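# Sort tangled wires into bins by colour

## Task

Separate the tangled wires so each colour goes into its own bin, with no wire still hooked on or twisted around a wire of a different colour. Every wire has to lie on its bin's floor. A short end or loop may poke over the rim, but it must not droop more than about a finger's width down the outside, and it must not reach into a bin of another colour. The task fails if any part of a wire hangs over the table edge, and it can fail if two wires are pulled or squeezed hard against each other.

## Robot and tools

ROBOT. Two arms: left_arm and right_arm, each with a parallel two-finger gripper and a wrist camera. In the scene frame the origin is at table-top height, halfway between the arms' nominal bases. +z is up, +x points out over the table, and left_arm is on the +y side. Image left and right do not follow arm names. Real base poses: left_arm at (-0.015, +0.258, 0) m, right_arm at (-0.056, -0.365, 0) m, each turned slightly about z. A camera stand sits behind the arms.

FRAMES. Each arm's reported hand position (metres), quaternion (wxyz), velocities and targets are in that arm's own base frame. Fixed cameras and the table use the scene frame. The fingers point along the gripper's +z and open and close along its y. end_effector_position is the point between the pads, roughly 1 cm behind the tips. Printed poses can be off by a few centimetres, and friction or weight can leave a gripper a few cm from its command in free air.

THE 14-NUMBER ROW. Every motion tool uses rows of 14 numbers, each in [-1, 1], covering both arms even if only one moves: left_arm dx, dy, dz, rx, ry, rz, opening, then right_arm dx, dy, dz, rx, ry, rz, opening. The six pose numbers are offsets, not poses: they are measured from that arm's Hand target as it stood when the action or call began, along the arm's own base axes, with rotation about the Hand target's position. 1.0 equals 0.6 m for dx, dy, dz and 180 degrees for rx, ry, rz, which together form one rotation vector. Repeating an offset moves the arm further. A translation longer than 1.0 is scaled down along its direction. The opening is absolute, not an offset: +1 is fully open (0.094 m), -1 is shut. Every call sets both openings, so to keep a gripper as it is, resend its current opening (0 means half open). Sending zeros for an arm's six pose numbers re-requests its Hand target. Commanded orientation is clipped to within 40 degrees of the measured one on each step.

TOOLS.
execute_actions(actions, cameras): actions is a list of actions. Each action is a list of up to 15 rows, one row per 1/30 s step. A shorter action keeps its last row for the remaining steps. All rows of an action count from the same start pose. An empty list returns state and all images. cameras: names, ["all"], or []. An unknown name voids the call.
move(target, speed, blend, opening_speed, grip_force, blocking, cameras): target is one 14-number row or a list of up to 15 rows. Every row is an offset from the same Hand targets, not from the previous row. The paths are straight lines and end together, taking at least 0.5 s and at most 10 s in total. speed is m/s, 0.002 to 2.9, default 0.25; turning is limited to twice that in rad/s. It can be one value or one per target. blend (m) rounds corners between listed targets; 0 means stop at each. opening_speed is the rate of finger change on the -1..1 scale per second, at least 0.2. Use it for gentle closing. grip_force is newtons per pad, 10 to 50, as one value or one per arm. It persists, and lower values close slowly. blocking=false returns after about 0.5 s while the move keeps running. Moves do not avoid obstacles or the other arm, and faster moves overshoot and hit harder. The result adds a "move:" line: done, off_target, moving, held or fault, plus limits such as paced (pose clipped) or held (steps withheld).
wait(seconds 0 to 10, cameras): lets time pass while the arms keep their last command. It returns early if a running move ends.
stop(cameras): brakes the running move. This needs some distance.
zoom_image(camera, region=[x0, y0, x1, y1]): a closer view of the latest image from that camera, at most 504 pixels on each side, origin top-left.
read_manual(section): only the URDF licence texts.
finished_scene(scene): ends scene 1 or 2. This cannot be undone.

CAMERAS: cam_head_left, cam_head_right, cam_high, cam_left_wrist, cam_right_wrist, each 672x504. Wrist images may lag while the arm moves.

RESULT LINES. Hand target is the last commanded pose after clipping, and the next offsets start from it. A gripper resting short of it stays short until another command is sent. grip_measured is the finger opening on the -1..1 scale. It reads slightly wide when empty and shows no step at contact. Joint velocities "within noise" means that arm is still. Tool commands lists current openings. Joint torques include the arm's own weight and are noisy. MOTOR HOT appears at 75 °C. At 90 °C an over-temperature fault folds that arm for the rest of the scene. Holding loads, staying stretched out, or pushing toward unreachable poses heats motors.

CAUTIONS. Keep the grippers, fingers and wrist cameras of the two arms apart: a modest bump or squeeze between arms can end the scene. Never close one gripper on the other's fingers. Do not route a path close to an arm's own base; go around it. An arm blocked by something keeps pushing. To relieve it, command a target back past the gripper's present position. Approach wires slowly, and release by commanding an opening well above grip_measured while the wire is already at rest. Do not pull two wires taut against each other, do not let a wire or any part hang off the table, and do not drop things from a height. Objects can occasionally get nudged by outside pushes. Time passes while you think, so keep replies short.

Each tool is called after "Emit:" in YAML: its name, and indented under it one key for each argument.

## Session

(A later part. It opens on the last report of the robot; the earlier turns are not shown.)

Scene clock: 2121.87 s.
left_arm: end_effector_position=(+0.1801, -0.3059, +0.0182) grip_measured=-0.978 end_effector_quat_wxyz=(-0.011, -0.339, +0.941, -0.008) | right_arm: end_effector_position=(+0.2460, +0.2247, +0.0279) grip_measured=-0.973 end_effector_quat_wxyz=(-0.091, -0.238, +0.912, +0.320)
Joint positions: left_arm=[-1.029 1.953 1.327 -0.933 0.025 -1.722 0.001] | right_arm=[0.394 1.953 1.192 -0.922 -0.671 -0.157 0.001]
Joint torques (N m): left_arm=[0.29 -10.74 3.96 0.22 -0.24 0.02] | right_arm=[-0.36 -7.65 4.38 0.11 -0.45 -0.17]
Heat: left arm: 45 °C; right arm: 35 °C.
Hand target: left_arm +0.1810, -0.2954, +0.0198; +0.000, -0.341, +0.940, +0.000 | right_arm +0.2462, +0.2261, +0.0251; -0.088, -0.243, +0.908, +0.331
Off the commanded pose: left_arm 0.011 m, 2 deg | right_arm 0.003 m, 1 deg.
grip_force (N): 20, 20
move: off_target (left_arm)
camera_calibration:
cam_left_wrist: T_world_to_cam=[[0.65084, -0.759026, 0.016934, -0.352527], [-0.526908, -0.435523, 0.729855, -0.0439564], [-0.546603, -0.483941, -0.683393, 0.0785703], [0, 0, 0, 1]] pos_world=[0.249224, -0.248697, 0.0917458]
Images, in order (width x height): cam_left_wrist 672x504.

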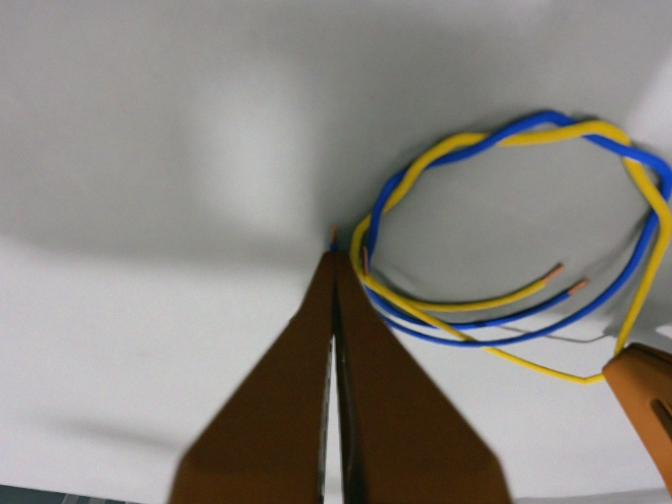

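Emit:
move:
  target: [0, 0.005, 0.05, 0, 0, 0, -1, 0, 0, 0, 0, 0, 0, -1]
  speed: 0.06
  cameras: ["cam_left_wrist"]

Scene clock: 2127.60 s.
left_arm: end_effector_position=(+0.1739, -0.2935, +0.0343) grip_measured=-0.978 end_effector_quat_wxyz=(-0.015, -0.339, +0.941, +0.011) | right_arm: end_effector_position=(+0.2460, +0.2247, +0.0279) grip_measured=-0.973 end_effector_quat_wxyz=(-0.091, -0.238, +0.912, +0.320)
Joint positions: left_arm=[-1.026 1.917 1.345 -1.026 0.025 -1.717 0.001] | right_arm=[0.394 1.953 1.192 -0.922 -0.671 -0.157 0.001]
Joint torques (N m): left_arm=[0.42 -11.51 7.49 -0.03 -0.24 0.01] | right_arm=[-0.38 -7.82 4.41 0.13 -0.43 -0.16]
Heat: left arm: 45 °C; right arm: 35 °C.
Hand target: left_arm +0.1809, -0.2925, +0.0498; +0.000, -0.341, +0.940, +0.000 | right_arm +0.2462, +0.2261, +0.0251; -0.088, -0.243, +0.908, +0.331
Off the commanded pose: left_arm 0.017 m, 2 deg | right_arm 0.003 m, 1 deg.
grip_force (N): 20, 20
move: off_target (left_arm)
camera_calibration:
cam_left_wrist: T_world_to_cam=[[0.64963, -0.759939, -0.0217556, -0.337977], [-0.512816, -0.459144, 0.725401, -0.0628607], [-0.56125, -0.460086, -0.687983, 0.101849], [0, 0, 0, 1]] pos_world=[0.244487, -0.238845, 0.108317]
Images, in order (width x height): cam_left_wrist 672x504.

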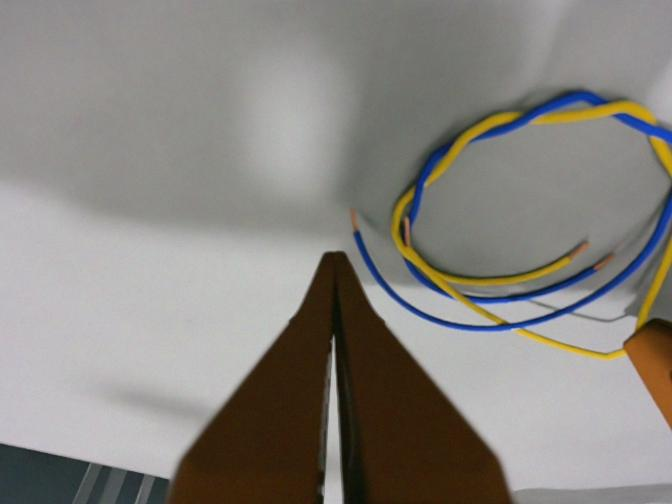

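Emit:
move:
  target: [-0.0182, -0.0200, -0.0550, 0, 0, 0, -0.82, 0, 0, 0, 0, 0, 0, -1]
  speed: 0.07
  cameras: ["cam_left_wrist"]

Emit:
zoom_image:
  camera: "cam_left_wrist"
  region: [270, 170, 410, 310]

Scene clock: 2140.87 s.
left_arm: end_effector_position=(+0.1704, -0.3113, +0.0277) grip_measured=-0.822 end_effector_quat_wxyz=(-0.009, -0.337, +0.941, -0.020) | right_arm: end_effector_position=(+0.2460, +0.2247, +0.0279) grip_measured=-0.973 end_effector_quat_wxyz=(-0.091, -0.238, +0.912, +0.320)
Joint positions: left_arm=[-1.061 1.917 1.317 -0.933 0.024 -1.75 0.008] | right_arm=[0.394 1.953 1.192 -0.922 -0.671 -0.157 0.001]
Joint torques (N m): left_arm=[-0.38 -7.09 5.09 0.34 -0.23 -0.09] | right_arm=[-0.42 -7.65 4.42 0.12 -0.47 -0.18]
Heat: left arm: 46 °C; right arm: 35 °C.
Hand target: left_arm +0.1701, -0.3044, +0.0168; +0.000, -0.341, +0.940, +0.000 | right_arm +0.2462, +0.2261, +0.0251; -0.088, -0.243, +0.908, +0.331
Off the commanded pose: left_arm 0.013 m, 3 deg | right_arm 0.003 m, 1 deg.
grip_force (N): 20, 20
move: off_target (left_arm)
camera_calibration:
cam_left_wrist: T_world_to_cam=[[0.647612, -0.760866, 0.0410034, -0.351166], [-0.537533, -0.418057, 0.732316, -0.051157], [-0.540053, -0.496297, -0.679729, 0.0720383], [0, 0, 0, 1]] pos_world=[0.238825, -0.252825, 0.100829]
Images, in order (width x height): cam_left_wrist 672x504.

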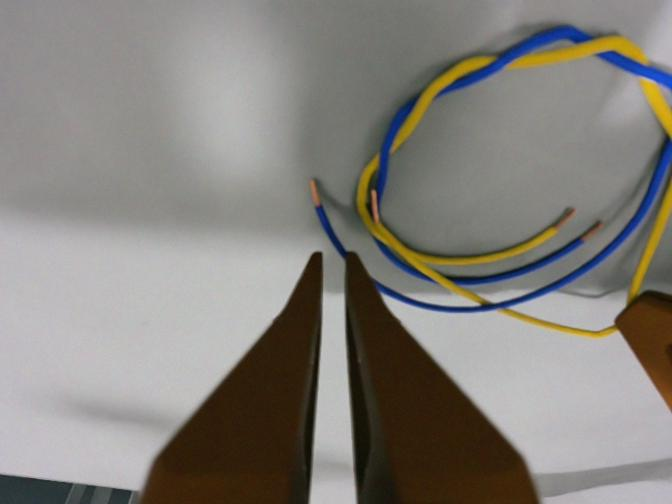

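Scaled by 3.600 from the camera's 672x504 image, which has a finer 960x720 frame.

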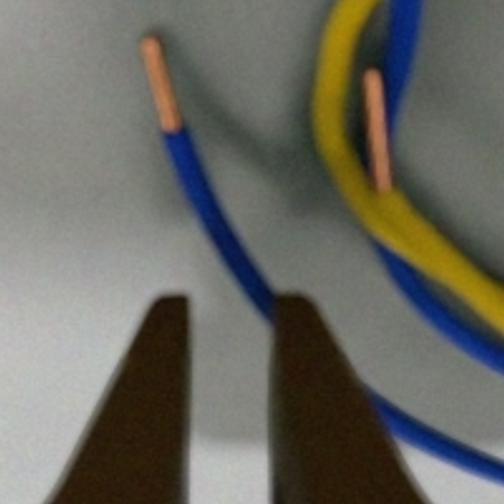

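Emit:
move:
  target: [-0.0042, 0.0050, -0.0250, 0, 0, 0, -0.73, 0, 0, 0, 0, 0, 0, -1]
  speed: 0.06
  cameras: ["cam_left_wrist"]

Emit:
zoom_image:
  camera: "cam_left_wrist"
  region: [270, 170, 410, 310]

Scene clock: 2151.70 s.
left_arm: end_effector_position=(+0.1691, -0.3084, +0.0176) grip_measured=-0.733 end_effector_quat_wxyz=(-0.008, -0.339, +0.941, -0.019) | right_arm: end_effector_position=(+0.2461, +0.2248, +0.0279) grip_measured=-0.973 end_effector_quat_wxyz=(-0.091, -0.238, +0.912, +0.320)
Joint positions: left_arm=[-1.061 1.922 1.281 -0.894 0.023 -1.752 0.013] | right_arm=[0.394 1.953 1.192 -0.922 -0.671 -0.157 0.001]
Joint torques (N m): left_arm=[-0.55 -6.69 3.82 0.6 -0.22 -0.09] | right_arm=[-0.28 -7.62 4.36 0.1 -0.45 -0.19]
Heat: left arm: 46 °C; right arm: 35 °C.
Hand target: left_arm +0.1676, -0.3015, +0.0018; +0.000, -0.341, +0.940, +0.000 | right_arm +0.2462, +0.2261, +0.0251; -0.088, -0.243, +0.908, +0.331
Off the commanded pose: left_arm 0.017 m, 2 deg | right_arm 0.003 m, 1 deg.
grip_force (N): 20, 20
move: off_target (left_arm)
camera_calibration:
cam_left_wrist: T_world_to_cam=[[0.64933, -0.75947, 0.0396957, -0.347528], [-0.536893, -0.420812, 0.731207, -0.0442277], [-0.538625, -0.496106, -0.681, 0.0657626], [0, 0, 0, 1]] pos_world=[0.237336, -0.249923, 0.0909193]
Images, in order (width x height): cam_left_wrist 672x504.

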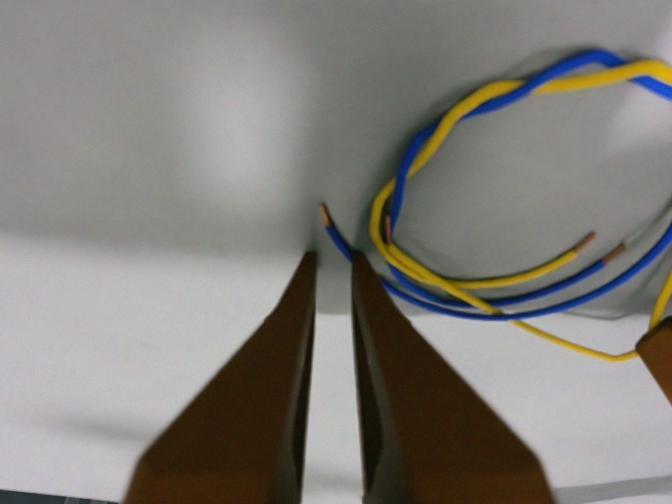

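Scaled by 3.600 from the camera's 672x504 image, which has a finer 960x720 frame.

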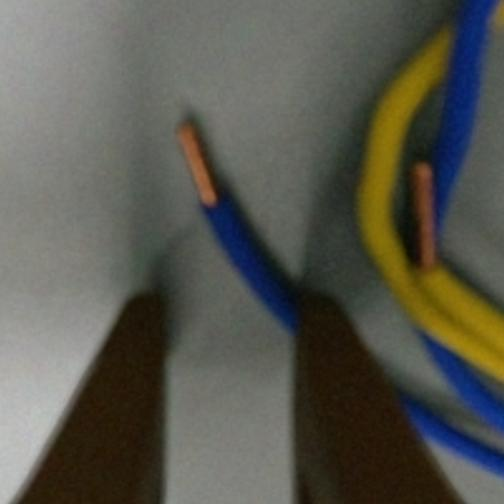

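Emit:
move:
  target:
    - [0.0080, 0.0060, 0.025, 0, 0, 0, -0.73, 0, 0, 0, 0, 0, 0, -1]
    - [0.0080, 0.0060, -0.008, 0, 0, 0, -0.73, 0, 0, 0, 0, 0, 0, -1]
  speed: 0.06
  cameras: ["cam_left_wrist"]

Emit:
zoom_image:
  camera: "cam_left_wrist"
  region: [270, 170, 410, 310]

Scene clock: 2159.23 s.
left_arm: end_effector_position=(+0.1704, -0.3082, +0.0169) grip_measured=-0.733 end_effector_quat_wxyz=(-0.008, -0.338, +0.941, -0.021) | right_arm: end_effector_position=(+0.2461, +0.2248, +0.0279) grip_measured=-0.973 end_effector_quat_wxyz=(-0.091, -0.239, +0.912, +0.320)
Joint positions: left_arm=[-1.057 1.922 1.278 -0.888 0.023 -1.747 0.013] | right_arm=[0.394 1.953 1.192 -0.922 -0.671 -0.157 0.001]
Joint torques (N m): left_arm=[0.58 -6.39 3 0.75 -0.21 0.02] | right_arm=[-0.43 -7.8 4.33 0.12 -0.44 -0.17]
Heat: left arm: 45 °C; right arm: 35 °C.
Hand target: left_arm +0.1724, -0.2978, -0.0031; +0.000, -0.341, +0.940, +0.000 | right_arm +0.2462, +0.2261, +0.0251; -0.088, -0.243, +0.908, +0.331
Off the commanded pose: left_arm 0.023 m, 3 deg | right_arm 0.003 m, 1 deg.
grip_force (N): 20, 20
move: off_target (left_arm)
camera_calibration:
cam_left_wrist: T_world_to_cam=[[0.647866, -0.760569, 0.0424822, -0.348291], [-0.538836, -0.418141, 0.73131, -0.041781], [-0.538448, -0.496681, -0.680721, 0.0659259], [0, 0, 0, 1]] pos_world=[0.23863, -0.249625, 0.0902281]
Images, in order (width x height): cam_left_wrist 672x504.

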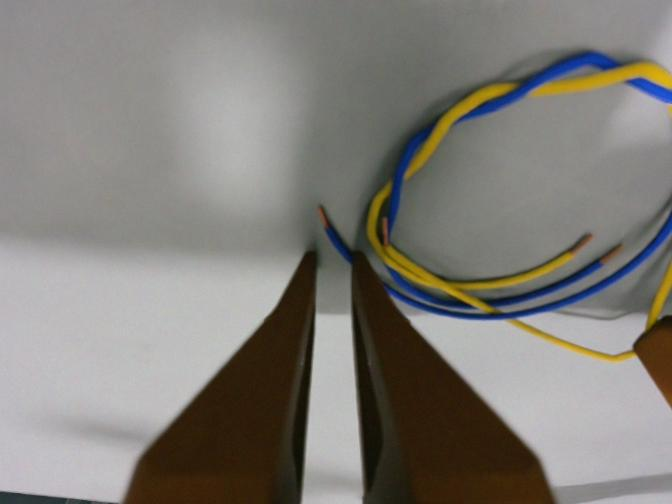

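Scaled by 3.600 from the camera's 672x504 image, which has a finer 960x720 frame.

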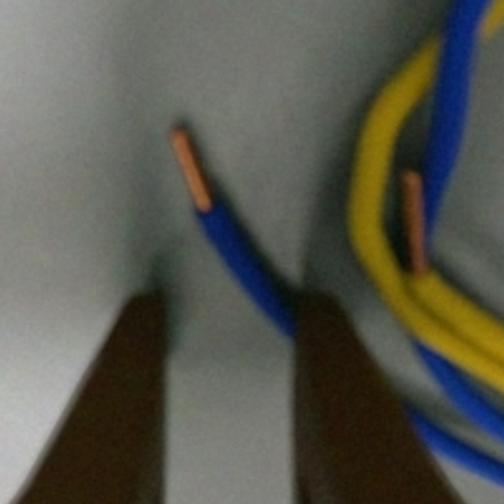

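Emit:
move:
  target:
    - [0.0, 0.0, 0.06, 0, 0, 0, -0.73, 0, 0, 0, 0, 0, 0, -1]
    - [0.0117, 0.0100, 0.05, 0, 0, 0, -0.73, 0, 0, 0, 0, 0, 0, -1]
    - [0.0117, 0.0100, 0.01, 0, 0, 0, -0.73, 0, 0, 0, 0, 0, 0, -1]
  speed: 0.07
  cameras: ["cam_left_wrist"]

Emit:
zoom_image:
  camera: "cam_left_wrist"
  region: [270, 170, 410, 310]

Scene clock: 2169.73 s.
left_arm: end_effector_position=(+0.1798, -0.2987, +0.0155) grip_measured=-0.732 end_effector_quat_wxyz=(-0.005, -0.341, +0.940, -0.015) | right_arm: end_effector_position=(+0.2461, +0.2248, +0.0279) grip_measured=-0.973 end_effector_quat_wxyz=(-0.091, -0.239, +0.912, +0.320)
Joint positions: left_arm=[-1.024 1.921 1.271 -0.893 0.016 -1.72 0.013] | right_arm=[0.394 1.953 1.192 -0.922 -0.671 -0.157 0.001]
Joint torques (N m): left_arm=[-0.01 -7.23 3.86 0.58 -0.16 0.01] | right_arm=[-0.54 -7.8 4.31 0.1 -0.46 -0.14]
Heat: left arm: 44 °C; right arm: 35 °C.
Hand target: left_arm +0.1794, -0.2918, +0.0029; +0.000, -0.341, +0.940, +0.000 | right_arm +0.2462, +0.2261, +0.0251; -0.088, -0.243, +0.908, +0.331
Off the commanded pose: left_arm 0.014 m, 2 deg | right_arm 0.003 m, 1 deg.
grip_force (N): 20, 20
move: off_target (left_arm)
camera_calibration:
cam_left_wrist: T_world_to_cam=[[0.652903, -0.756703, 0.0334513, -0.346704], [-0.536761, -0.431068, 0.725305, -0.0358788], [-0.534421, -0.491509, -0.687614, 0.0756984], [0, 0, 0, 1]] pos_world=[0.24756, -0.240612, 0.0896721]
Images, in order (width x height): cam_left_wrist 672x504.

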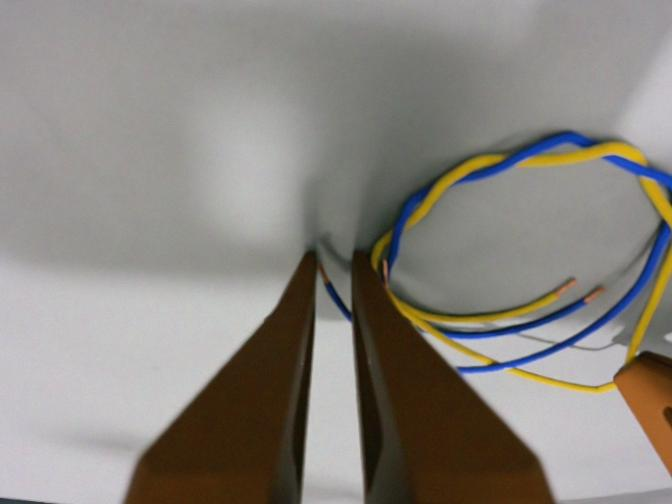

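Scaled by 3.600 from the camera's 672x504 image, which has a finer 960x720 frame.

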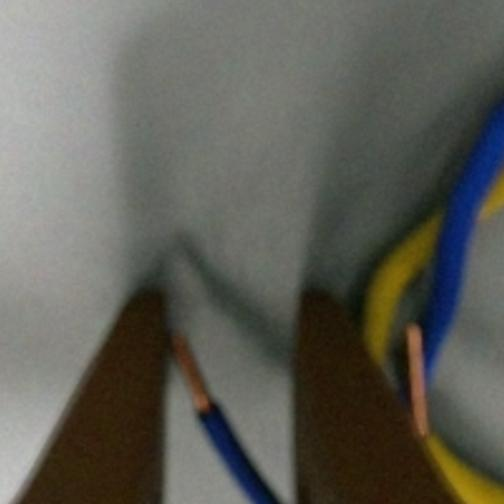

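Emit:
move:
  target:
    - [-0.003, -0.002, 0.05, 0, 0, 0, -0.73, 0, 0, 0, 0, 0, 0, -1]
    - [-0.0065, -0.0040, 0.04, 0, 0, 0, -0.73, 0, 0, 0, 0, 0, 0, -1]
    - [-0.0065, -0.0040, 0.0, 0, 0, 0, -0.73, 0, 0, 0, 0, 0, 0, -1]
  speed: 0.07
  cameras: ["cam_left_wrist"]

Emit:
zoom_image:
  camera: "cam_left_wrist"
  region: [270, 170, 410, 310]

Scene clock: 2181.30 s.
left_arm: end_effector_position=(+0.1761, -0.2969, +0.0155) grip_measured=-0.732 end_effector_quat_wxyz=(-0.007, -0.339, +0.941, -0.008) | right_arm: end_effector_position=(+0.2461, +0.2248, +0.0279) grip_measured=-0.973 end_effector_quat_wxyz=(-0.091, -0.239, +0.912, +0.320)
Joint positions: left_arm=[-1.03 1.921 1.271 -0.907 0.016 -1.723 0.013] | right_arm=[0.394 1.953 1.192 -0.922 -0.671 -0.157 0.001]
Joint torques (N m): left_arm=[-0.55 -7.2 3.86 0.71 -0.16 -0.09] | right_arm=[-0.31 -7.72 4.3 0.15 -0.47 -0.17]
Heat: left arm: 43 °C; right arm: 35 °C.
Hand target: left_arm +0.1754, -0.2943, +0.0029; +0.000, -0.341, +0.940, +0.000 | right_arm +0.2462, +0.2261, +0.0251; -0.088, -0.243, +0.908, +0.331
Off the commanded pose: left_arm 0.013 m, 1 deg | right_arm 0.003 m, 1 deg.
grip_force (N): 20, 20
move: off_target (left_arm)
camera_calibration:
cam_left_wrist: T_world_to_cam=[[0.650473, -0.75927, 0.0198531, -0.34299], [-0.533046, -0.437732, 0.724053, -0.0396991], [-0.541061, -0.481559, -0.689459, 0.0787177], [0, 0, 0, 1]] pos_world=[0.244535, -0.239892, 0.0898263]
Images, in order (width x height): cam_left_wrist 672x504.

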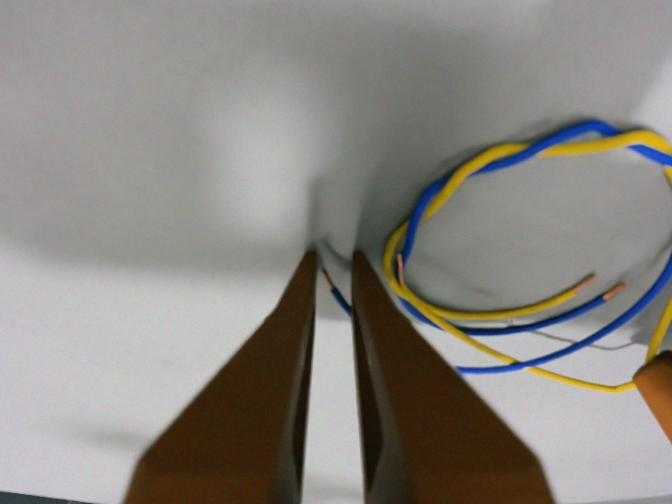

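Scaled by 3.600 from the camera's 672x504 image, which has a finer 960x720 frame.

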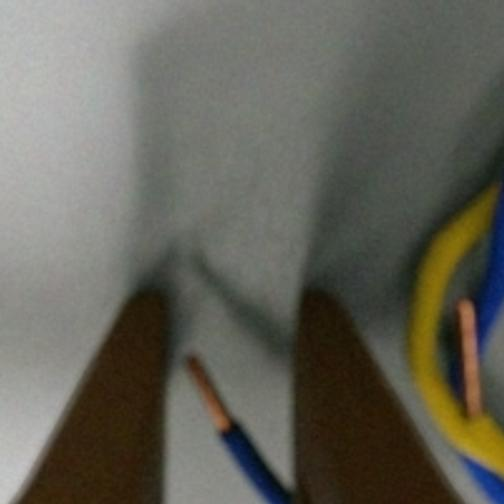

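Emit:
move:
  target:
    - [-0.006, -0.005, 0.05, 0, 0, 0, -0.73, 0, 0, 0, 0, 0, 0, -1]
    - [-0.0158, -0.0110, 0.04, 0, 0, 0, -0.73, 0, 0, 0, 0, 0, 0, -1]
    - [-0.0158, -0.0110, 0.0, 0, 0, 0, -0.73, 0, 0, 0, 0, 0, 0, -1]
  speed: 0.07
  cameras: ["cam_left_wrist"]

Emit:
zoom_image:
  camera: "cam_left_wrist"
  region: [270, 170, 410, 310]

Scene clock: 2189.93 s.
left_arm: end_effector_position=(+0.1662, -0.3044, +0.0156) grip_measured=-0.732 end_effector_quat_wxyz=(-0.006, -0.338, +0.941, -0.011) | right_arm: end_effector_position=(+0.2461, +0.2248, +0.0279) grip_measured=-0.973 end_effector_quat_wxyz=(-0.091, -0.239, +0.912, +0.320)
Joint positions: left_arm=[-1.066 1.921 1.271 -0.901 0.016 -1.756 0.013] | right_arm=[0.394 1.953 1.192 -0.922 -0.671 -0.157 0.001]
Joint torques (N m): left_arm=[-0.36 -6.99 4.19 0.65 -0.16 -0.09] | right_arm=[-0.42 -7.86 4.31 0.12 -0.45 -0.17]
Heat: left arm: 43 °C; right arm: 35 °C.
Hand target: left_arm +0.1660, -0.3008, +0.0029; +0.000, -0.341, +0.940, +0.000 | right_arm +0.2462, +0.2261, +0.0251; -0.088, -0.243, +0.908, +0.331
Off the commanded pose: left_arm 0.013 m, 1 deg | right_arm 0.003 m, 1 deg.
grip_force (N): 20, 20
move: off_target (left_arm)
camera_calibration:
cam_left_wrist: T_world_to_cam=[[0.648679, -0.760629, 0.0256577, -0.342464], [-0.536062, -0.432713, 0.724842, -0.0462962], [-0.540234, -0.483944, -0.688437, 0.0688556], [0, 0, 0, 1]] pos_world=[0.234529, -0.247199, 0.089747]
Images, in order (width x height): cam_left_wrist 672x504.

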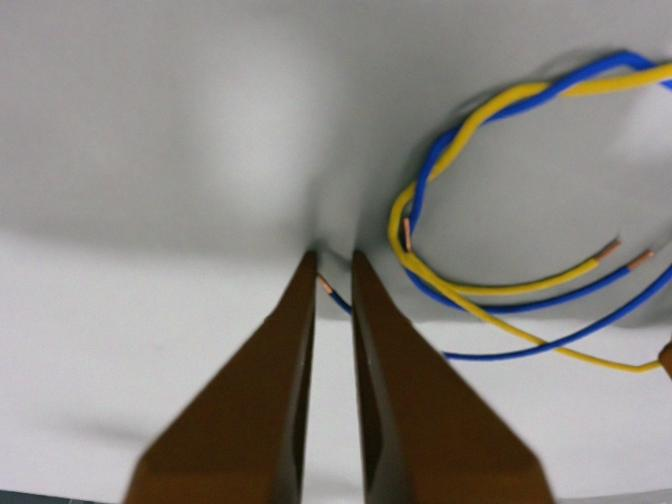

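Scaled by 3.600 from the camera's 672x504 image, which has a finer 960x720 frame.

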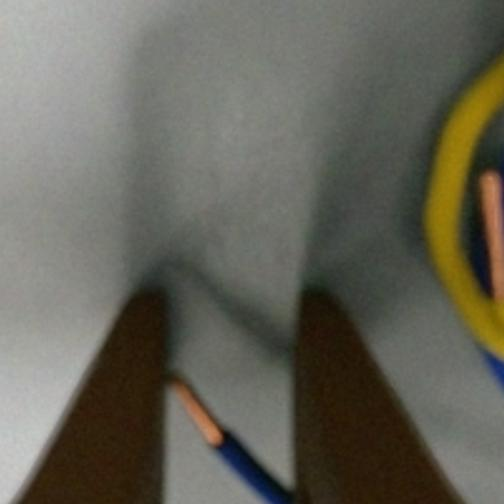

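Emit:
move:
  target:
    - [0.0, 0.0, 0.085, 0, 0, 0, -0.68, 0, 0, 0, 0, 0, 0, -1]
    - [-0.0147, -0.0215, 0.085, 0, 0, 0.02, -0.68, 0, 0, 0, 0, 0, 0, -1]
    - [-0.0147, -0.0215, 0.0, 0, 0, 0.02, -0.68, 0, 0, 0, 0, 0, 0, -1]
  speed: 0.08
  cameras: ["cam_left_wrist"]

Emit:
zoom_image:
  camera: "cam_left_wrist"
  region: [270, 170, 410, 310]

Scene clock: 2206.67 s.
left_arm: end_effector_position=(+0.1570, -0.3169, +0.0178) grip_measured=-0.682 end_effector_quat_wxyz=(-0.006, -0.367, +0.930, -0.012) | right_arm: end_effector_position=(+0.2461, +0.2248, +0.0280) grip_measured=-0.973 end_effector_quat_wxyz=(-0.091, -0.239, +0.912, +0.320)
Joint positions: left_arm=[-1.106 1.939 1.305 -0.914 0.015 -1.858 0.015] | right_arm=[0.394 1.953 1.192 -0.922 -0.671 -0.157 0.001]
Joint torques (N m): left_arm=[-0.29 -6.6 4.37 0.67 -0.14 -0.09] | right_arm=[-0.38 -7.77 4.37 0.11 -0.45 -0.18]
Heat: left arm: 43 °C; right arm: 35 °C.
Hand target: left_arm +0.1572, -0.3137, +0.0030; +0.000, -0.370, +0.929, +0.000 | right_arm +0.2461, +0.2262, +0.0252; -0.088, -0.243, +0.908, +0.331
Off the commanded pose: left_arm 0.015 m, 2 deg | right_arm 0.003 m, 1 deg.
grip_force (N): 20, 20
move: off_target (left_arm)
camera_calibration:
cam_left_wrist: T_world_to_cam=[[0.694454, -0.719022, 0.0272194, -0.340122], [-0.50828, -0.463435, 0.725865, -0.0723689], [-0.509298, -0.517915, -0.687299, 0.0437488], [0, 0, 0, 1]] pos_world=[0.221696, -0.255435, 0.0918565]
Images, in order (width x height): cam_left_wrist 672x504.

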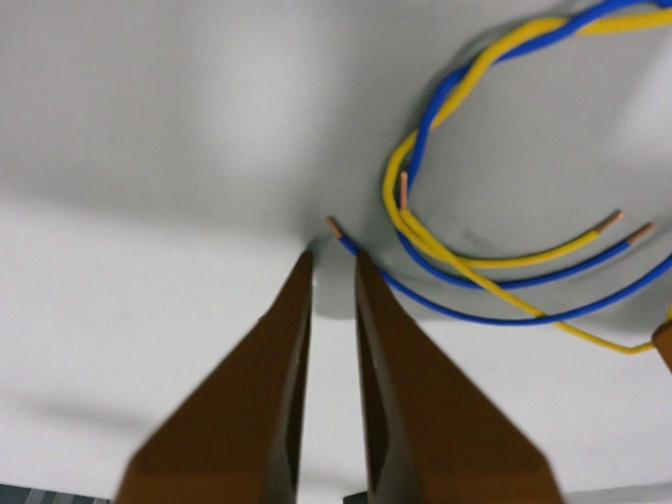

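Scaled by 3.600 from the camera's 672x504 image, which has a finer 960x720 frame.

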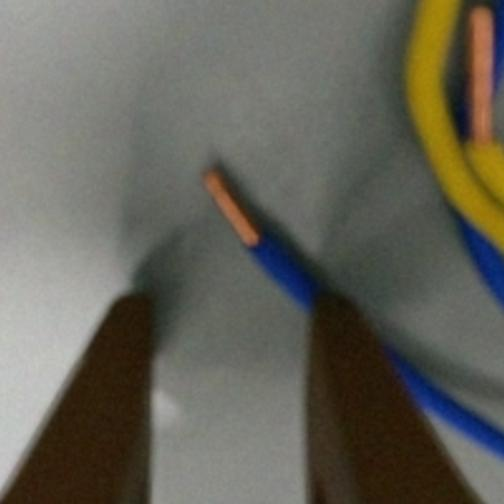

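Emit:
move:
  target:
    - [0.0, 0.0, 0.06, 0, 0, 0, -0.68, 0, 0, 0, 0, 0, 0, -1]
    - [0.0103, 0.0013, 0.06, 0, 0, 0, -0.68, 0, 0, 0, 0, 0, 0, -1]
    - [0.0103, 0.0013, -0.003, 0, 0, 0, -0.68, 0, 0, 0, 0, 0, 0, -1]
  speed: 0.08
  cameras: ["cam_left_wrist"]

Emit:
zoom_image:
  camera: "cam_left_wrist"
  region: [270, 170, 410, 310]

Scene clock: 2220.33 s.
left_arm: end_effector_position=(+0.1625, -0.3198, +0.0162) grip_measured=-0.682 end_effector_quat_wxyz=(-0.005, -0.368, +0.929, -0.018) | right_arm: end_effector_position=(+0.2461, +0.2248, +0.0280) grip_measured=-0.973 end_effector_quat_wxyz=(-0.091, -0.239, +0.912, +0.320)
Joint positions: left_arm=[-1.097 1.948 1.311 -0.898 0.013 -1.852 0.015] | right_arm=[0.394 1.953 1.192 -0.922 -0.671 -0.157 0.001]
Joint torques (N m): left_arm=[0.27 -6.72 4.48 0.55 -0.12 0.02] | right_arm=[-0.42 -7.65 4.25 0.1 -0.45 -0.18]
Heat: left arm: 42 °C; right arm: 35 °C.
Hand target: left_arm +0.1633, -0.3130, +0.0012; +0.000, -0.370, +0.929, +0.000 | right_arm +0.2461, +0.2262, +0.0252; -0.088, -0.243, +0.908, +0.331
Off the commanded pose: left_arm 0.016 m, 2 deg | right_arm 0.003 m, 1 deg.
grip_force (N): 20, 20
move: off_target (left_arm)
camera_calibration:
cam_left_wrist: T_world_to_cam=[[0.69641, -0.716554, 0.0395433, -0.345719], [-0.512232, -0.457728, 0.726707, -0.0672399], [-0.502625, -0.526342, -0.685808, 0.0401898], [0, 0, 0, 1]] pos_world=[0.22652, -0.25735, 0.090097]
Images, in order (width x height): cam_left_wrist 672x504.

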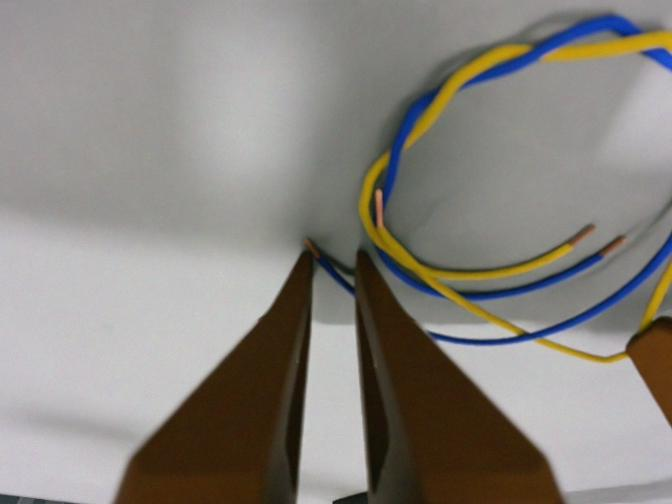

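Scaled by 3.600 from the camera's 672x504 image, which has a finer 960x720 frame.

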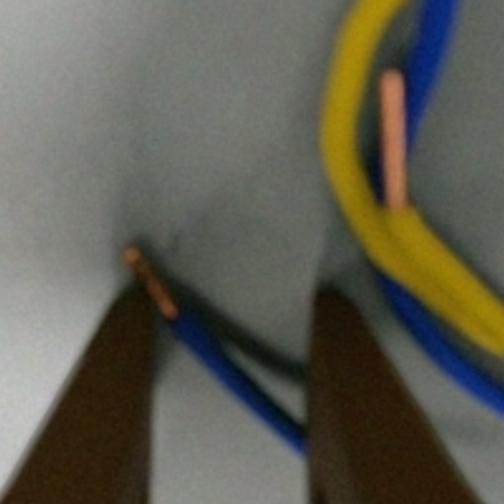

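Emit:
move:
  target:
    - [0.0, 0.0, 0.06, 0, 0, 0, -0.68, 0, 0, 0, 0, 0, 0, -1]
    - [-0.0053, 0.0065, 0.06, 0, 0, 0, -0.68, 0, 0, 0, 0, 0, 0, -1]
    - [-0.0053, 0.0065, -0.003, 0, 0, 0, -0.68, 0, 0, 0, 0, 0, 0, -1]
  speed: 0.08
  cameras: ["cam_left_wrist"]

Emit:
zoom_image:
  camera: "cam_left_wrist"
  region: [270, 170, 410, 310]

Scene clock: 2233.73 s.
left_arm: end_effector_position=(+0.1578, -0.3107, +0.0152) grip_measured=-0.682 end_effector_quat_wxyz=(-0.006, -0.369, +0.930, -0.002) | right_arm: end_effector_position=(+0.2461, +0.2248, +0.0280) grip_measured=-0.973 end_effector_quat_wxyz=(-0.091, -0.239, +0.912, +0.320)
Joint positions: left_arm=[-1.097 1.943 1.3 -0.925 0.013 -1.852 0.015] | right_arm=[0.394 1.953 1.192 -0.922 -0.671 -0.157 0.001]
Joint torques (N m): left_arm=[0.05 -7.23 3.12 0.95 -0.13 -0.01] | right_arm=[-0.24 -7.77 4.38 0.11 -0.47 -0.17]
Heat: left arm: 42 °C; right arm: 35 °C.
Hand target: left_arm +0.1601, -0.3091, -0.0006; +0.000, -0.370, +0.929, +0.000 | right_arm +0.2461, +0.2262, +0.0252; -0.088, -0.243, +0.908, +0.331
Off the commanded pose: left_arm 0.016 m, 1 deg | right_arm 0.003 m, 1 deg.
grip_force (N): 20, 20
move: off_target (left_arm)
camera_calibration:
cam_left_wrist: T_world_to_cam=[[0.696747, -0.71727, 0.00819881, -0.335723], [-0.501428, -0.478844, 0.72061, -0.0730247], [-0.512946, -0.506194, -0.693292, 0.0499092], [0, 0, 0, 1]] pos_world=[0.222898, -0.250508, 0.0899765]
Images, in order (width x height): cam_left_wrist 672x504.

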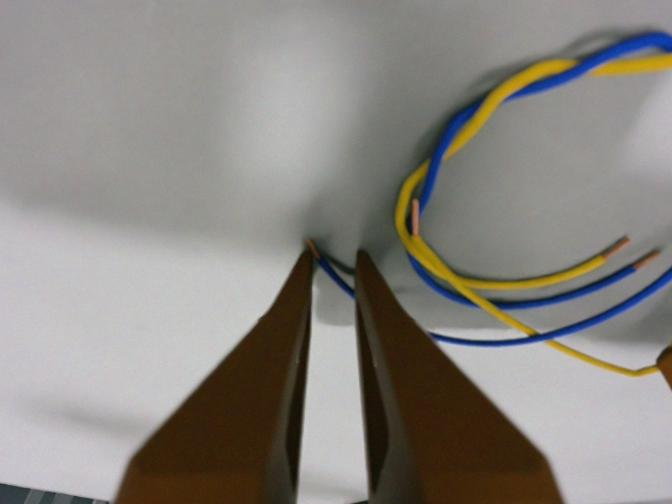

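Scaled by 3.600 from the camera's 672x504 image, which has a finer 960x720 frame.

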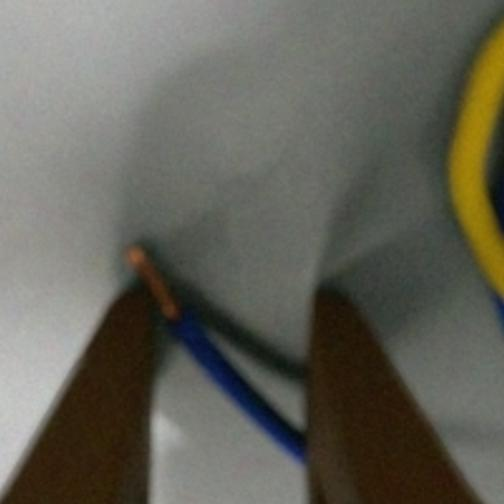

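Emit:
move:
  target: [0, 0, 0, 0, 0, 0, -1, 0, 0, 0, 0, 0, 0, -1]
  opening_speed: 0.3
  cameras: ["cam_left_wrist"]

Emit:
zoom_image:
  camera: "cam_left_wrist"
  region: [270, 170, 410, 310]

Scene clock: 2241.27 s.
left_arm: end_effector_position=(+0.1610, -0.3149, +0.0153) grip_measured=-0.941 end_effector_quat_wxyz=(-0.003, -0.369, +0.930, -0.012) | right_arm: end_effector_position=(+0.2461, +0.2248, +0.0280) grip_measured=-0.973 end_effector_quat_wxyz=(-0.091, -0.239, +0.912, +0.320)
Joint positions: left_arm=[-1.097 1.943 1.3 -0.905 0.008 -1.852 0.003] | right_arm=[0.394 1.953 1.192 -0.922 -0.671 -0.157 0.001]
Joint torques (N m): left_arm=[0.06 -7.25 3.14 0.76 -0.09 -0.02] | right_arm=[-0.38 -7.82 4.34 0.14 -0.47 -0.17]
Heat: left arm: 42 °C; right arm: 35 °C.
Hand target: left_arm +0.1601, -0.3091, -0.0006; +0.000, -0.370, +0.929, +0.000 | right_arm +0.2461, +0.2262, +0.0252; -0.088, -0.243, +0.908, +0.331
Off the commanded pose: left_arm 0.017 m, 1 deg | right_arm 0.003 m, 1 deg.
grip_force (N): 20, 20
move: off_target (left_arm)
camera_calibration:
cam_left_wrist: T_world_to_cam=[[0.696525, -0.716932, 0.0293716, -0.341066], [-0.511364, -0.467261, 0.721231, -0.06822], [-0.503349, -0.517375, -0.692072, 0.0443893], [0, 0, 0, 1]] pos_world=[0.225019, -0.253432, 0.0899406]
Images, in order (width x height): cam_left_wrist 672x504.

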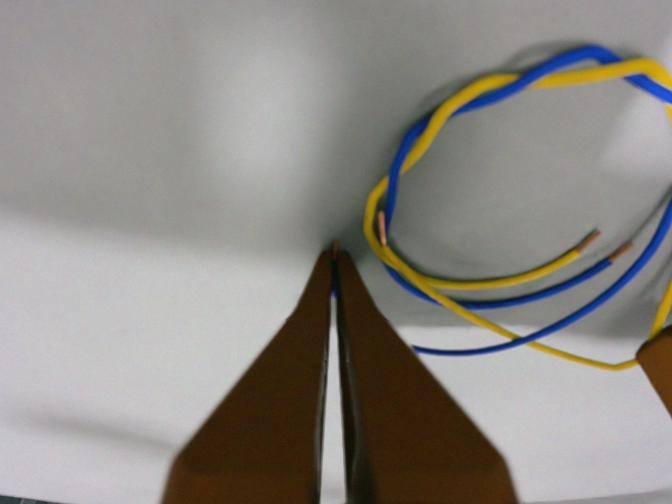

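Scaled by 3.600 from the camera's 672x504 image, which has a finer 960x720 frame.

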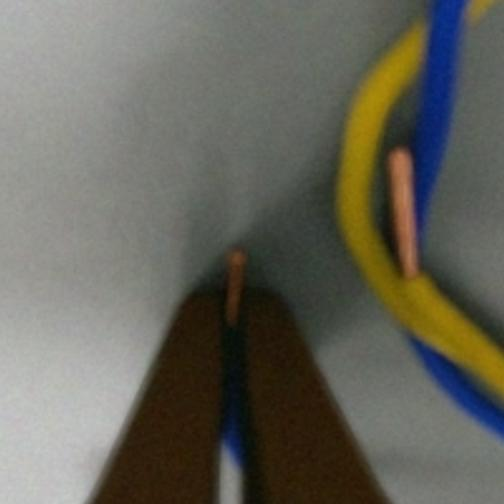

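Emit:
move:
  target:
    - [0.0, 0.0, 0.10, 0, 0, 0, -1, 0, 0, 0.07, 0, 0, 0, -1]
    - [0.103, 0.078, 0.385, 0, 0, 0, -1, 0.0192, -0.0495, 0.325, 0, 0, 0, -1]
  speed: 0.12
  blend: [0.02, 0]
  cameras: ["cam_right_wrist", "cam_left_wrist"]

Scene clock: 2253.60 s.
left_arm: end_effector_position=(+0.2237, -0.2678, +0.2193) grip_measured=-0.943 end_effector_quat_wxyz=(+0.019, -0.370, +0.926, -0.071) | right_arm: end_effector_position=(+0.2562, +0.1954, +0.2067) grip_measured=-0.973 end_effector_quat_wxyz=(-0.049, -0.225, +0.916, +0.328)
Joint positions: left_arm=[-0.874 1.789 1.916 -1.552 0.008 -1.634 0.003] | right_arm=[0.293 1.758 1.675 -1.566 -0.671 -0.215 0.001]
Joint torques (N m): left_arm=[0.17 -9.51 7.39 0.39 -0.08 0.04] | right_arm=[-0.39 -9.1 8.09 -0.07 -0.41 0.02]
Motor temperatures (°C): left_arm=[30 42 34 33 28 28 29] | right_arm=[30 35 34 32 32 29 29]
Heat: left arm: 42 °C; right arm: 35 °C.
Hand target: left_arm +0.2219, -0.2623, +0.2304; +0.000, -0.370, +0.929, +0.000 | right_arm +0.2577, +0.1964, +0.2201; -0.088, -0.243, +0.908, +0.331
Off the commanded pose: left_arm 0.013 m, 8 deg | right_arm 0.014 m, 5 deg.
joint sent to its limit (left arm) — joint 4 (wrist pitch), lower limit. The joint targets are off in orientation, not in position.
joint sent to its limit (right arm) — joint 4 (wrist pitch), lower limit. The joint targets are off in orientation, not in position.
grip_force (N): 20, 20
move: off_target (left_arm, right_arm)
camera_calibration:
cam_left_wrist: T_world_to_cam=[[0.69258, -0.704596, 0.154525, -0.380234], [-0.569494, -0.402615, 0.716643, -0.129953], [-0.44273, -0.584333, -0.680107, 0.207381], [0, 0, 0, 1]] pos_world=[0.281149, -0.199052, 0.292927]
cam_right_wrist: T_world_to_cam=[[0.405209, -0.69384, -0.595308, 0.151824], [-0.462189, -0.717292, 0.521415, 0.159406], [-0.788788, 0.063863, -0.611338, 0.433191], [0, 0, 0, 1]] pos_world=[0.353851, 0.192017, 0.272092]
Images, in order (width x height): cam_left_wrist 672x504, cam_right_wrist 672x504.

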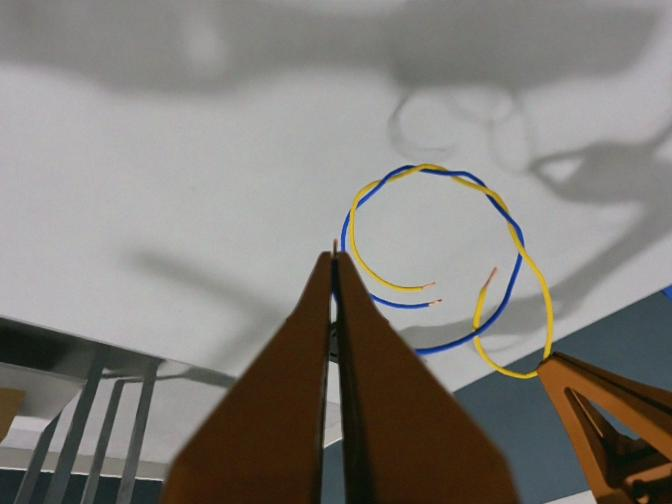

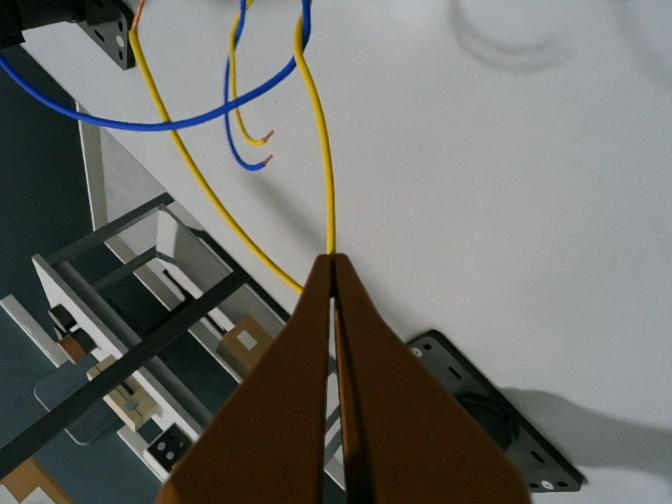

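Emit:
move:
  target: [0.0, 0.055, 0.0, 0, 0, 0, -1, 0.0, -0.055, 0.0, 0, 0, 0, -1]
  speed: 0.08
  cameras: ["cam_right_wrist", "cam_left_wrist"]

Scene clock: 2261.77 s.
left_arm: end_effector_position=(+0.2271, -0.2396, +0.2230) grip_measured=-0.943 end_effector_quat_wxyz=(+0.024, -0.368, +0.927, -0.070) | right_arm: end_effector_position=(+0.2634, +0.1661, +0.2152) grip_measured=-0.973 end_effector_quat_wxyz=(-0.012, -0.209, +0.921, +0.330)
Joint positions: left_arm=[-0.811 1.716 1.845 -1.552 0.008 -1.568 0.003] | right_arm=[0.19 1.698 1.641 -1.567 -0.671 -0.274 0.001]
Joint torques (N m): left_arm=[0.43 -9.81 5.14 0.4 -0.08 0.05] | right_arm=[-0.46 -9.22 4.68 -0.01 -0.31 -0.21]
Heat: left arm: 43 °C; right arm: 36 °C.
Hand target: left_arm +0.2218, -0.2292, +0.2304; +0.000, -0.370, +0.929, +0.000 | right_arm +0.2577, +0.1634, +0.2201; -0.088, -0.243, +0.908, +0.331
Off the commanded pose: left_arm 0.014 m, 8 deg | right_arm 0.008 m, 10 deg.
joint sent to its limit (left arm) — joint 4 (wrist pitch), lower limit. The joint targets are off in orientation, not in position.
joint sent to its limit (right arm) — joint 4 (wrist pitch), lower limit. The joint targets are off in orientation, not in position.
grip_force (N): 20, 20
move: off_target (left_arm, right_arm)
camera_calibration:
cam_left_wrist: T_world_to_cam=[[0.689659, -0.707086, 0.156205, -0.363663], [-0.57604, -0.404984, 0.710047, -0.116993], [-0.438804, -0.57967, -0.68661, 0.22957], [0, 0, 0, 1]] pos_world=[0.284147, -0.171446, 0.297501]
cam_right_wrist: T_world_to_cam=[[0.399913, -0.706355, -0.584065, 0.134677], [-0.531441, -0.697888, 0.480128, 0.161124], [-0.746753, 0.118387, -0.65448, 0.435054], [0, 0, 0, 1]] pos_world=[0.356647, 0.156072, 0.286034]
Images, in order (width x height): cam_left_wrist 672x504, cam_right_wrist 672x504.

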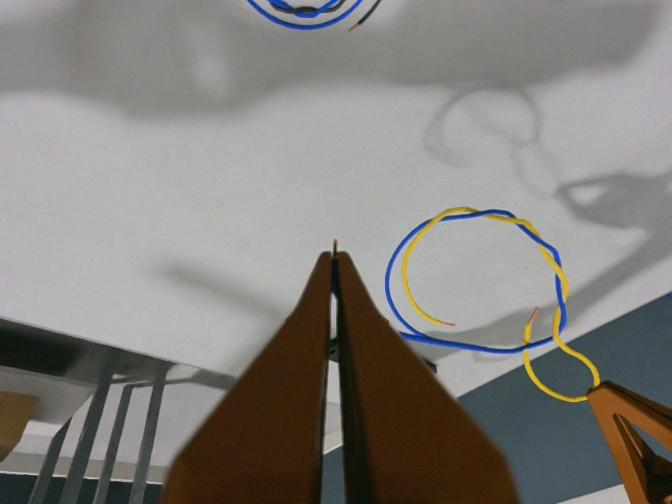

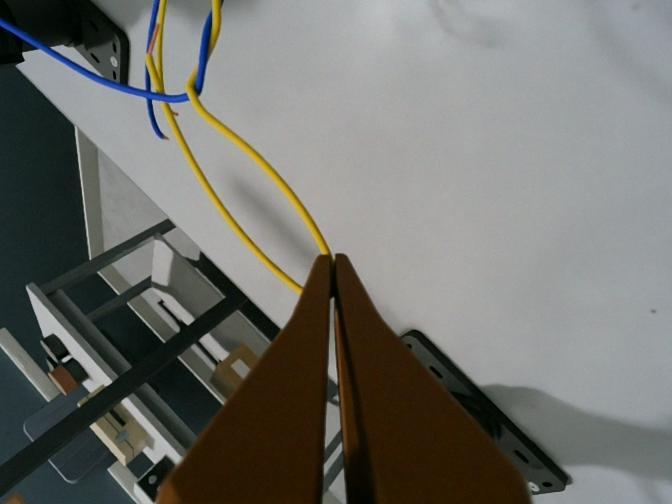

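Emit:
move:
  target: [0.0, 0.05, 0.02, 0, 0, 0, -1, 0.0, -0.055, 0.02, 0, 0, 0, -1]
  speed: 0.06
  cameras: ["cam_right_wrist", "cam_left_wrist"]

Scene clock: 2269.80 s.
left_arm: end_effector_position=(+0.2282, -0.2151, +0.2376) grip_measured=-0.943 end_effector_quat_wxyz=(+0.032, -0.366, +0.925, -0.098) | right_arm: end_effector_position=(+0.2630, +0.1347, +0.2295) grip_measured=-0.973 end_effector_quat_wxyz=(+0.040, -0.194, +0.925, +0.325)
Joint positions: left_arm=[-0.743 1.615 1.784 -1.536 0.028 -1.5 0.003] | right_arm=[0.082 1.602 1.598 -1.567 -0.667 -0.33 0.001]
Joint torques (N m): left_arm=[0.68 -8.72 5.07 0.36 -0.23 0.05] | right_arm=[-0.68 -8.08 4.81 0.04 -0.22 -0.19]
Heat: left arm: 44 °C; right arm: 36 °C.
Hand target: left_arm +0.2220, -0.1993, +0.2424; +0.000, -0.370, +0.929, +0.000 | right_arm +0.2577, +0.1304, +0.2321; -0.088, -0.243, +0.908, +0.331
Off the commanded pose: left_arm 0.018 m, 12 deg | right_arm 0.007 m, 16 deg.
joint sent to its limit (left arm) — joint 4 (wrist pitch), lower limit. The joint targets are off in orientation, not in position.
joint sent to its limit (right arm) — joint 4 (wrist pitch), lower limit. The joint targets are off in orientation, not in position.
grip_force (N): 20, 20
move: off_target (left_arm, right_arm)
camera_calibration:
cam_left_wrist: T_world_to_cam=[[0.681552, -0.699946, 0.213453, -0.359594], [-0.602411, -0.371071, 0.706687, -0.102645], [-0.415437, -0.61023, -0.67456, 0.239571], [0, 0, 0, 1]] pos_world=[0.282774, -0.143592, 0.310899]
cam_right_wrist: T_world_to_cam=[[0.404358, -0.727006, -0.554939, 0.115964], [-0.614456, -0.665366, 0.423948, 0.162446], [-0.67745, 0.169559, -0.715759, 0.436866], [0, 0, 0, 1]] pos_world=[0.34888, 0.118318, 0.308175]
Images, in order (width x height): cam_left_wrist 672x504, cam_right_wrist 672x504.

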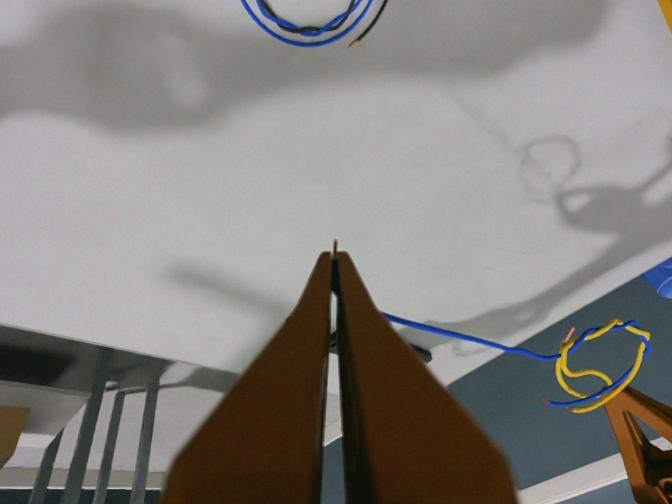

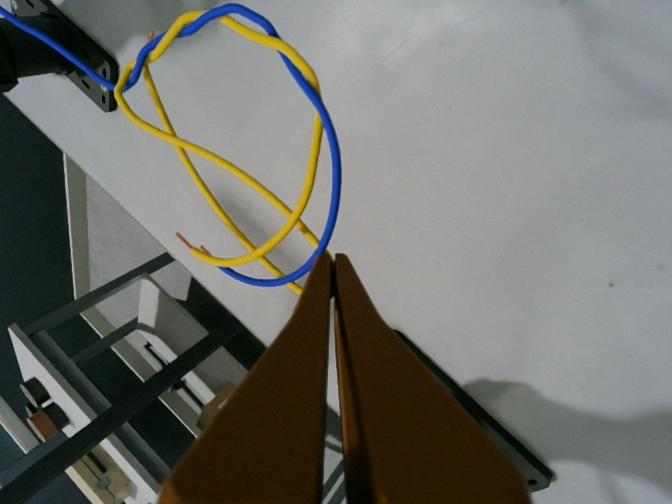

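Emit:
zoom_image:
  camera: "cam_right_wrist"
  region: [80, 0, 360, 300]

Scaled by 1.680 from the camera's 672x504 image, which has a finer 960x720 frame.

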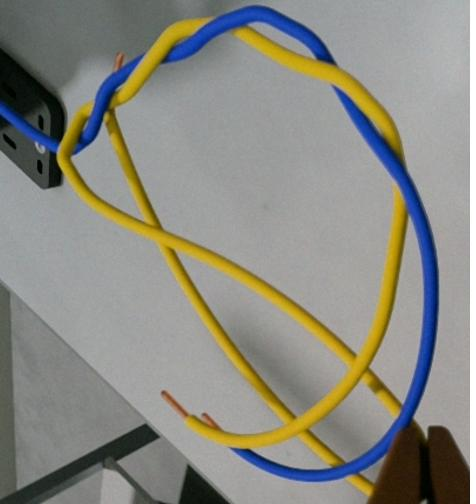

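Emit:
move:
  target: [0.0, 0.05, 0.0, 0, 0, 0, -1, 0.0, -0.055, 0.0, 0, 0, 0, -1]
  speed: 0.06
  cameras: ["cam_right_wrist"]

Emit:
zoom_image:
  camera: "cam_right_wrist"
  region: [40, 0, 360, 300]

Scene clock: 2287.60 s.
left_arm: end_effector_position=(+0.2300, -0.1922, +0.2396) grip_measured=-0.943 end_effector_quat_wxyz=(+0.035, -0.363, +0.925, -0.110) | right_arm: end_effector_position=(+0.2619, +0.1064, +0.2325) grip_measured=-0.973 end_effector_quat_wxyz=(+0.074, -0.184, +0.927, +0.318)
Joint positions: left_arm=[-0.669 1.544 1.716 -1.518 0.05 -1.424 0.003] | right_arm=[-0.023 1.546 1.554 -1.571 -0.666 -0.412 0.001]
Joint torques (N m): left_arm=[1.18 -8.17 4.98 0.19 -0.41 0.08] | right_arm=[-1.32 -7.57 4.78 0.11 -0.04 -0.22]
Heat: left arm: 44 °C; right arm: 36 °C.
Hand target: left_arm +0.2219, -0.1693, +0.2424; +0.000, -0.370, +0.929, +0.000 | right_arm +0.2577, +0.0975, +0.2320; -0.088, -0.243, +0.908, +0.331
Off the commanded pose: left_arm 0.024 m, 13 deg | right_arm 0.010 m, 20 deg.
joint sent to its limit (left arm) — joint 4 (wrist pitch), lower limit. The joint targets are off in orientation, not in position.
joint sent to its limit (right arm) — joint 4 (wrist pitch), lower limit. The joint targets are off in orientation, not in position.
grip_force (N): 20, 20
move: off_target (left_arm, right_arm)
camera_calibration:
cam_right_wrist: T_world_to_cam=[[0.405644, -0.743615, -0.531497, 0.0934208], [-0.665192, -0.638974, 0.386305, 0.160945], [-0.626875, 0.196845, -0.753843, 0.435722], [0, 0, 0, 1]] pos_world=[0.342307, 0.0865394, 0.315945]
Images, in order (width x height): cam_right_wrist 672x504.

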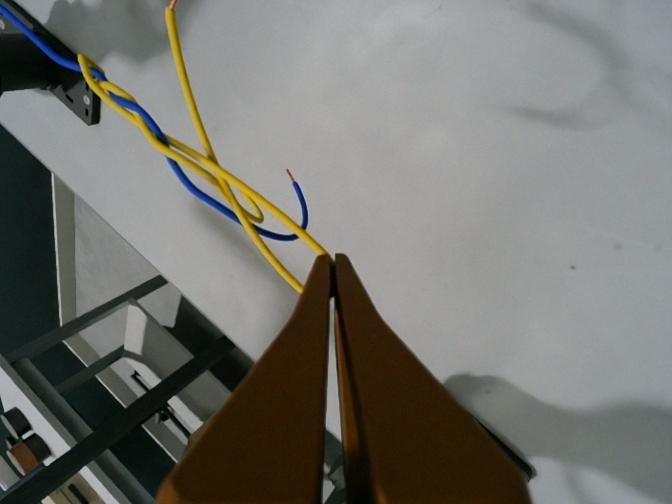

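Scaled by 1.575 from the camera's 672x504 image, which has a finer 960x720 frame.

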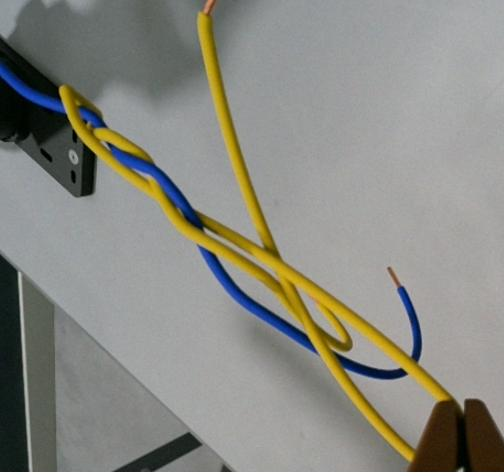

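Emit:
zoom_image:
  camera: "cam_right_wrist"
  region: [60, 40, 200, 180]

Scaled by 3.600 from the camera's 672x504 image, which has a finer 960x720 frame.

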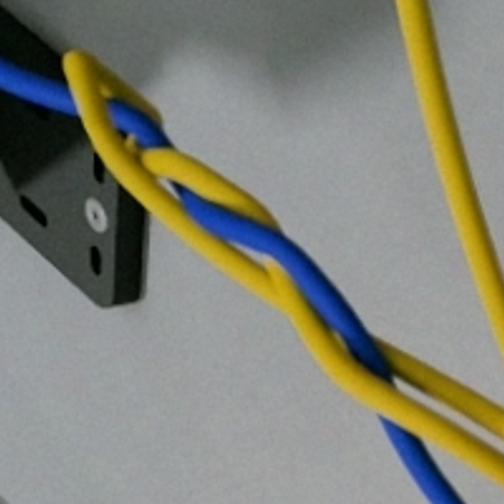

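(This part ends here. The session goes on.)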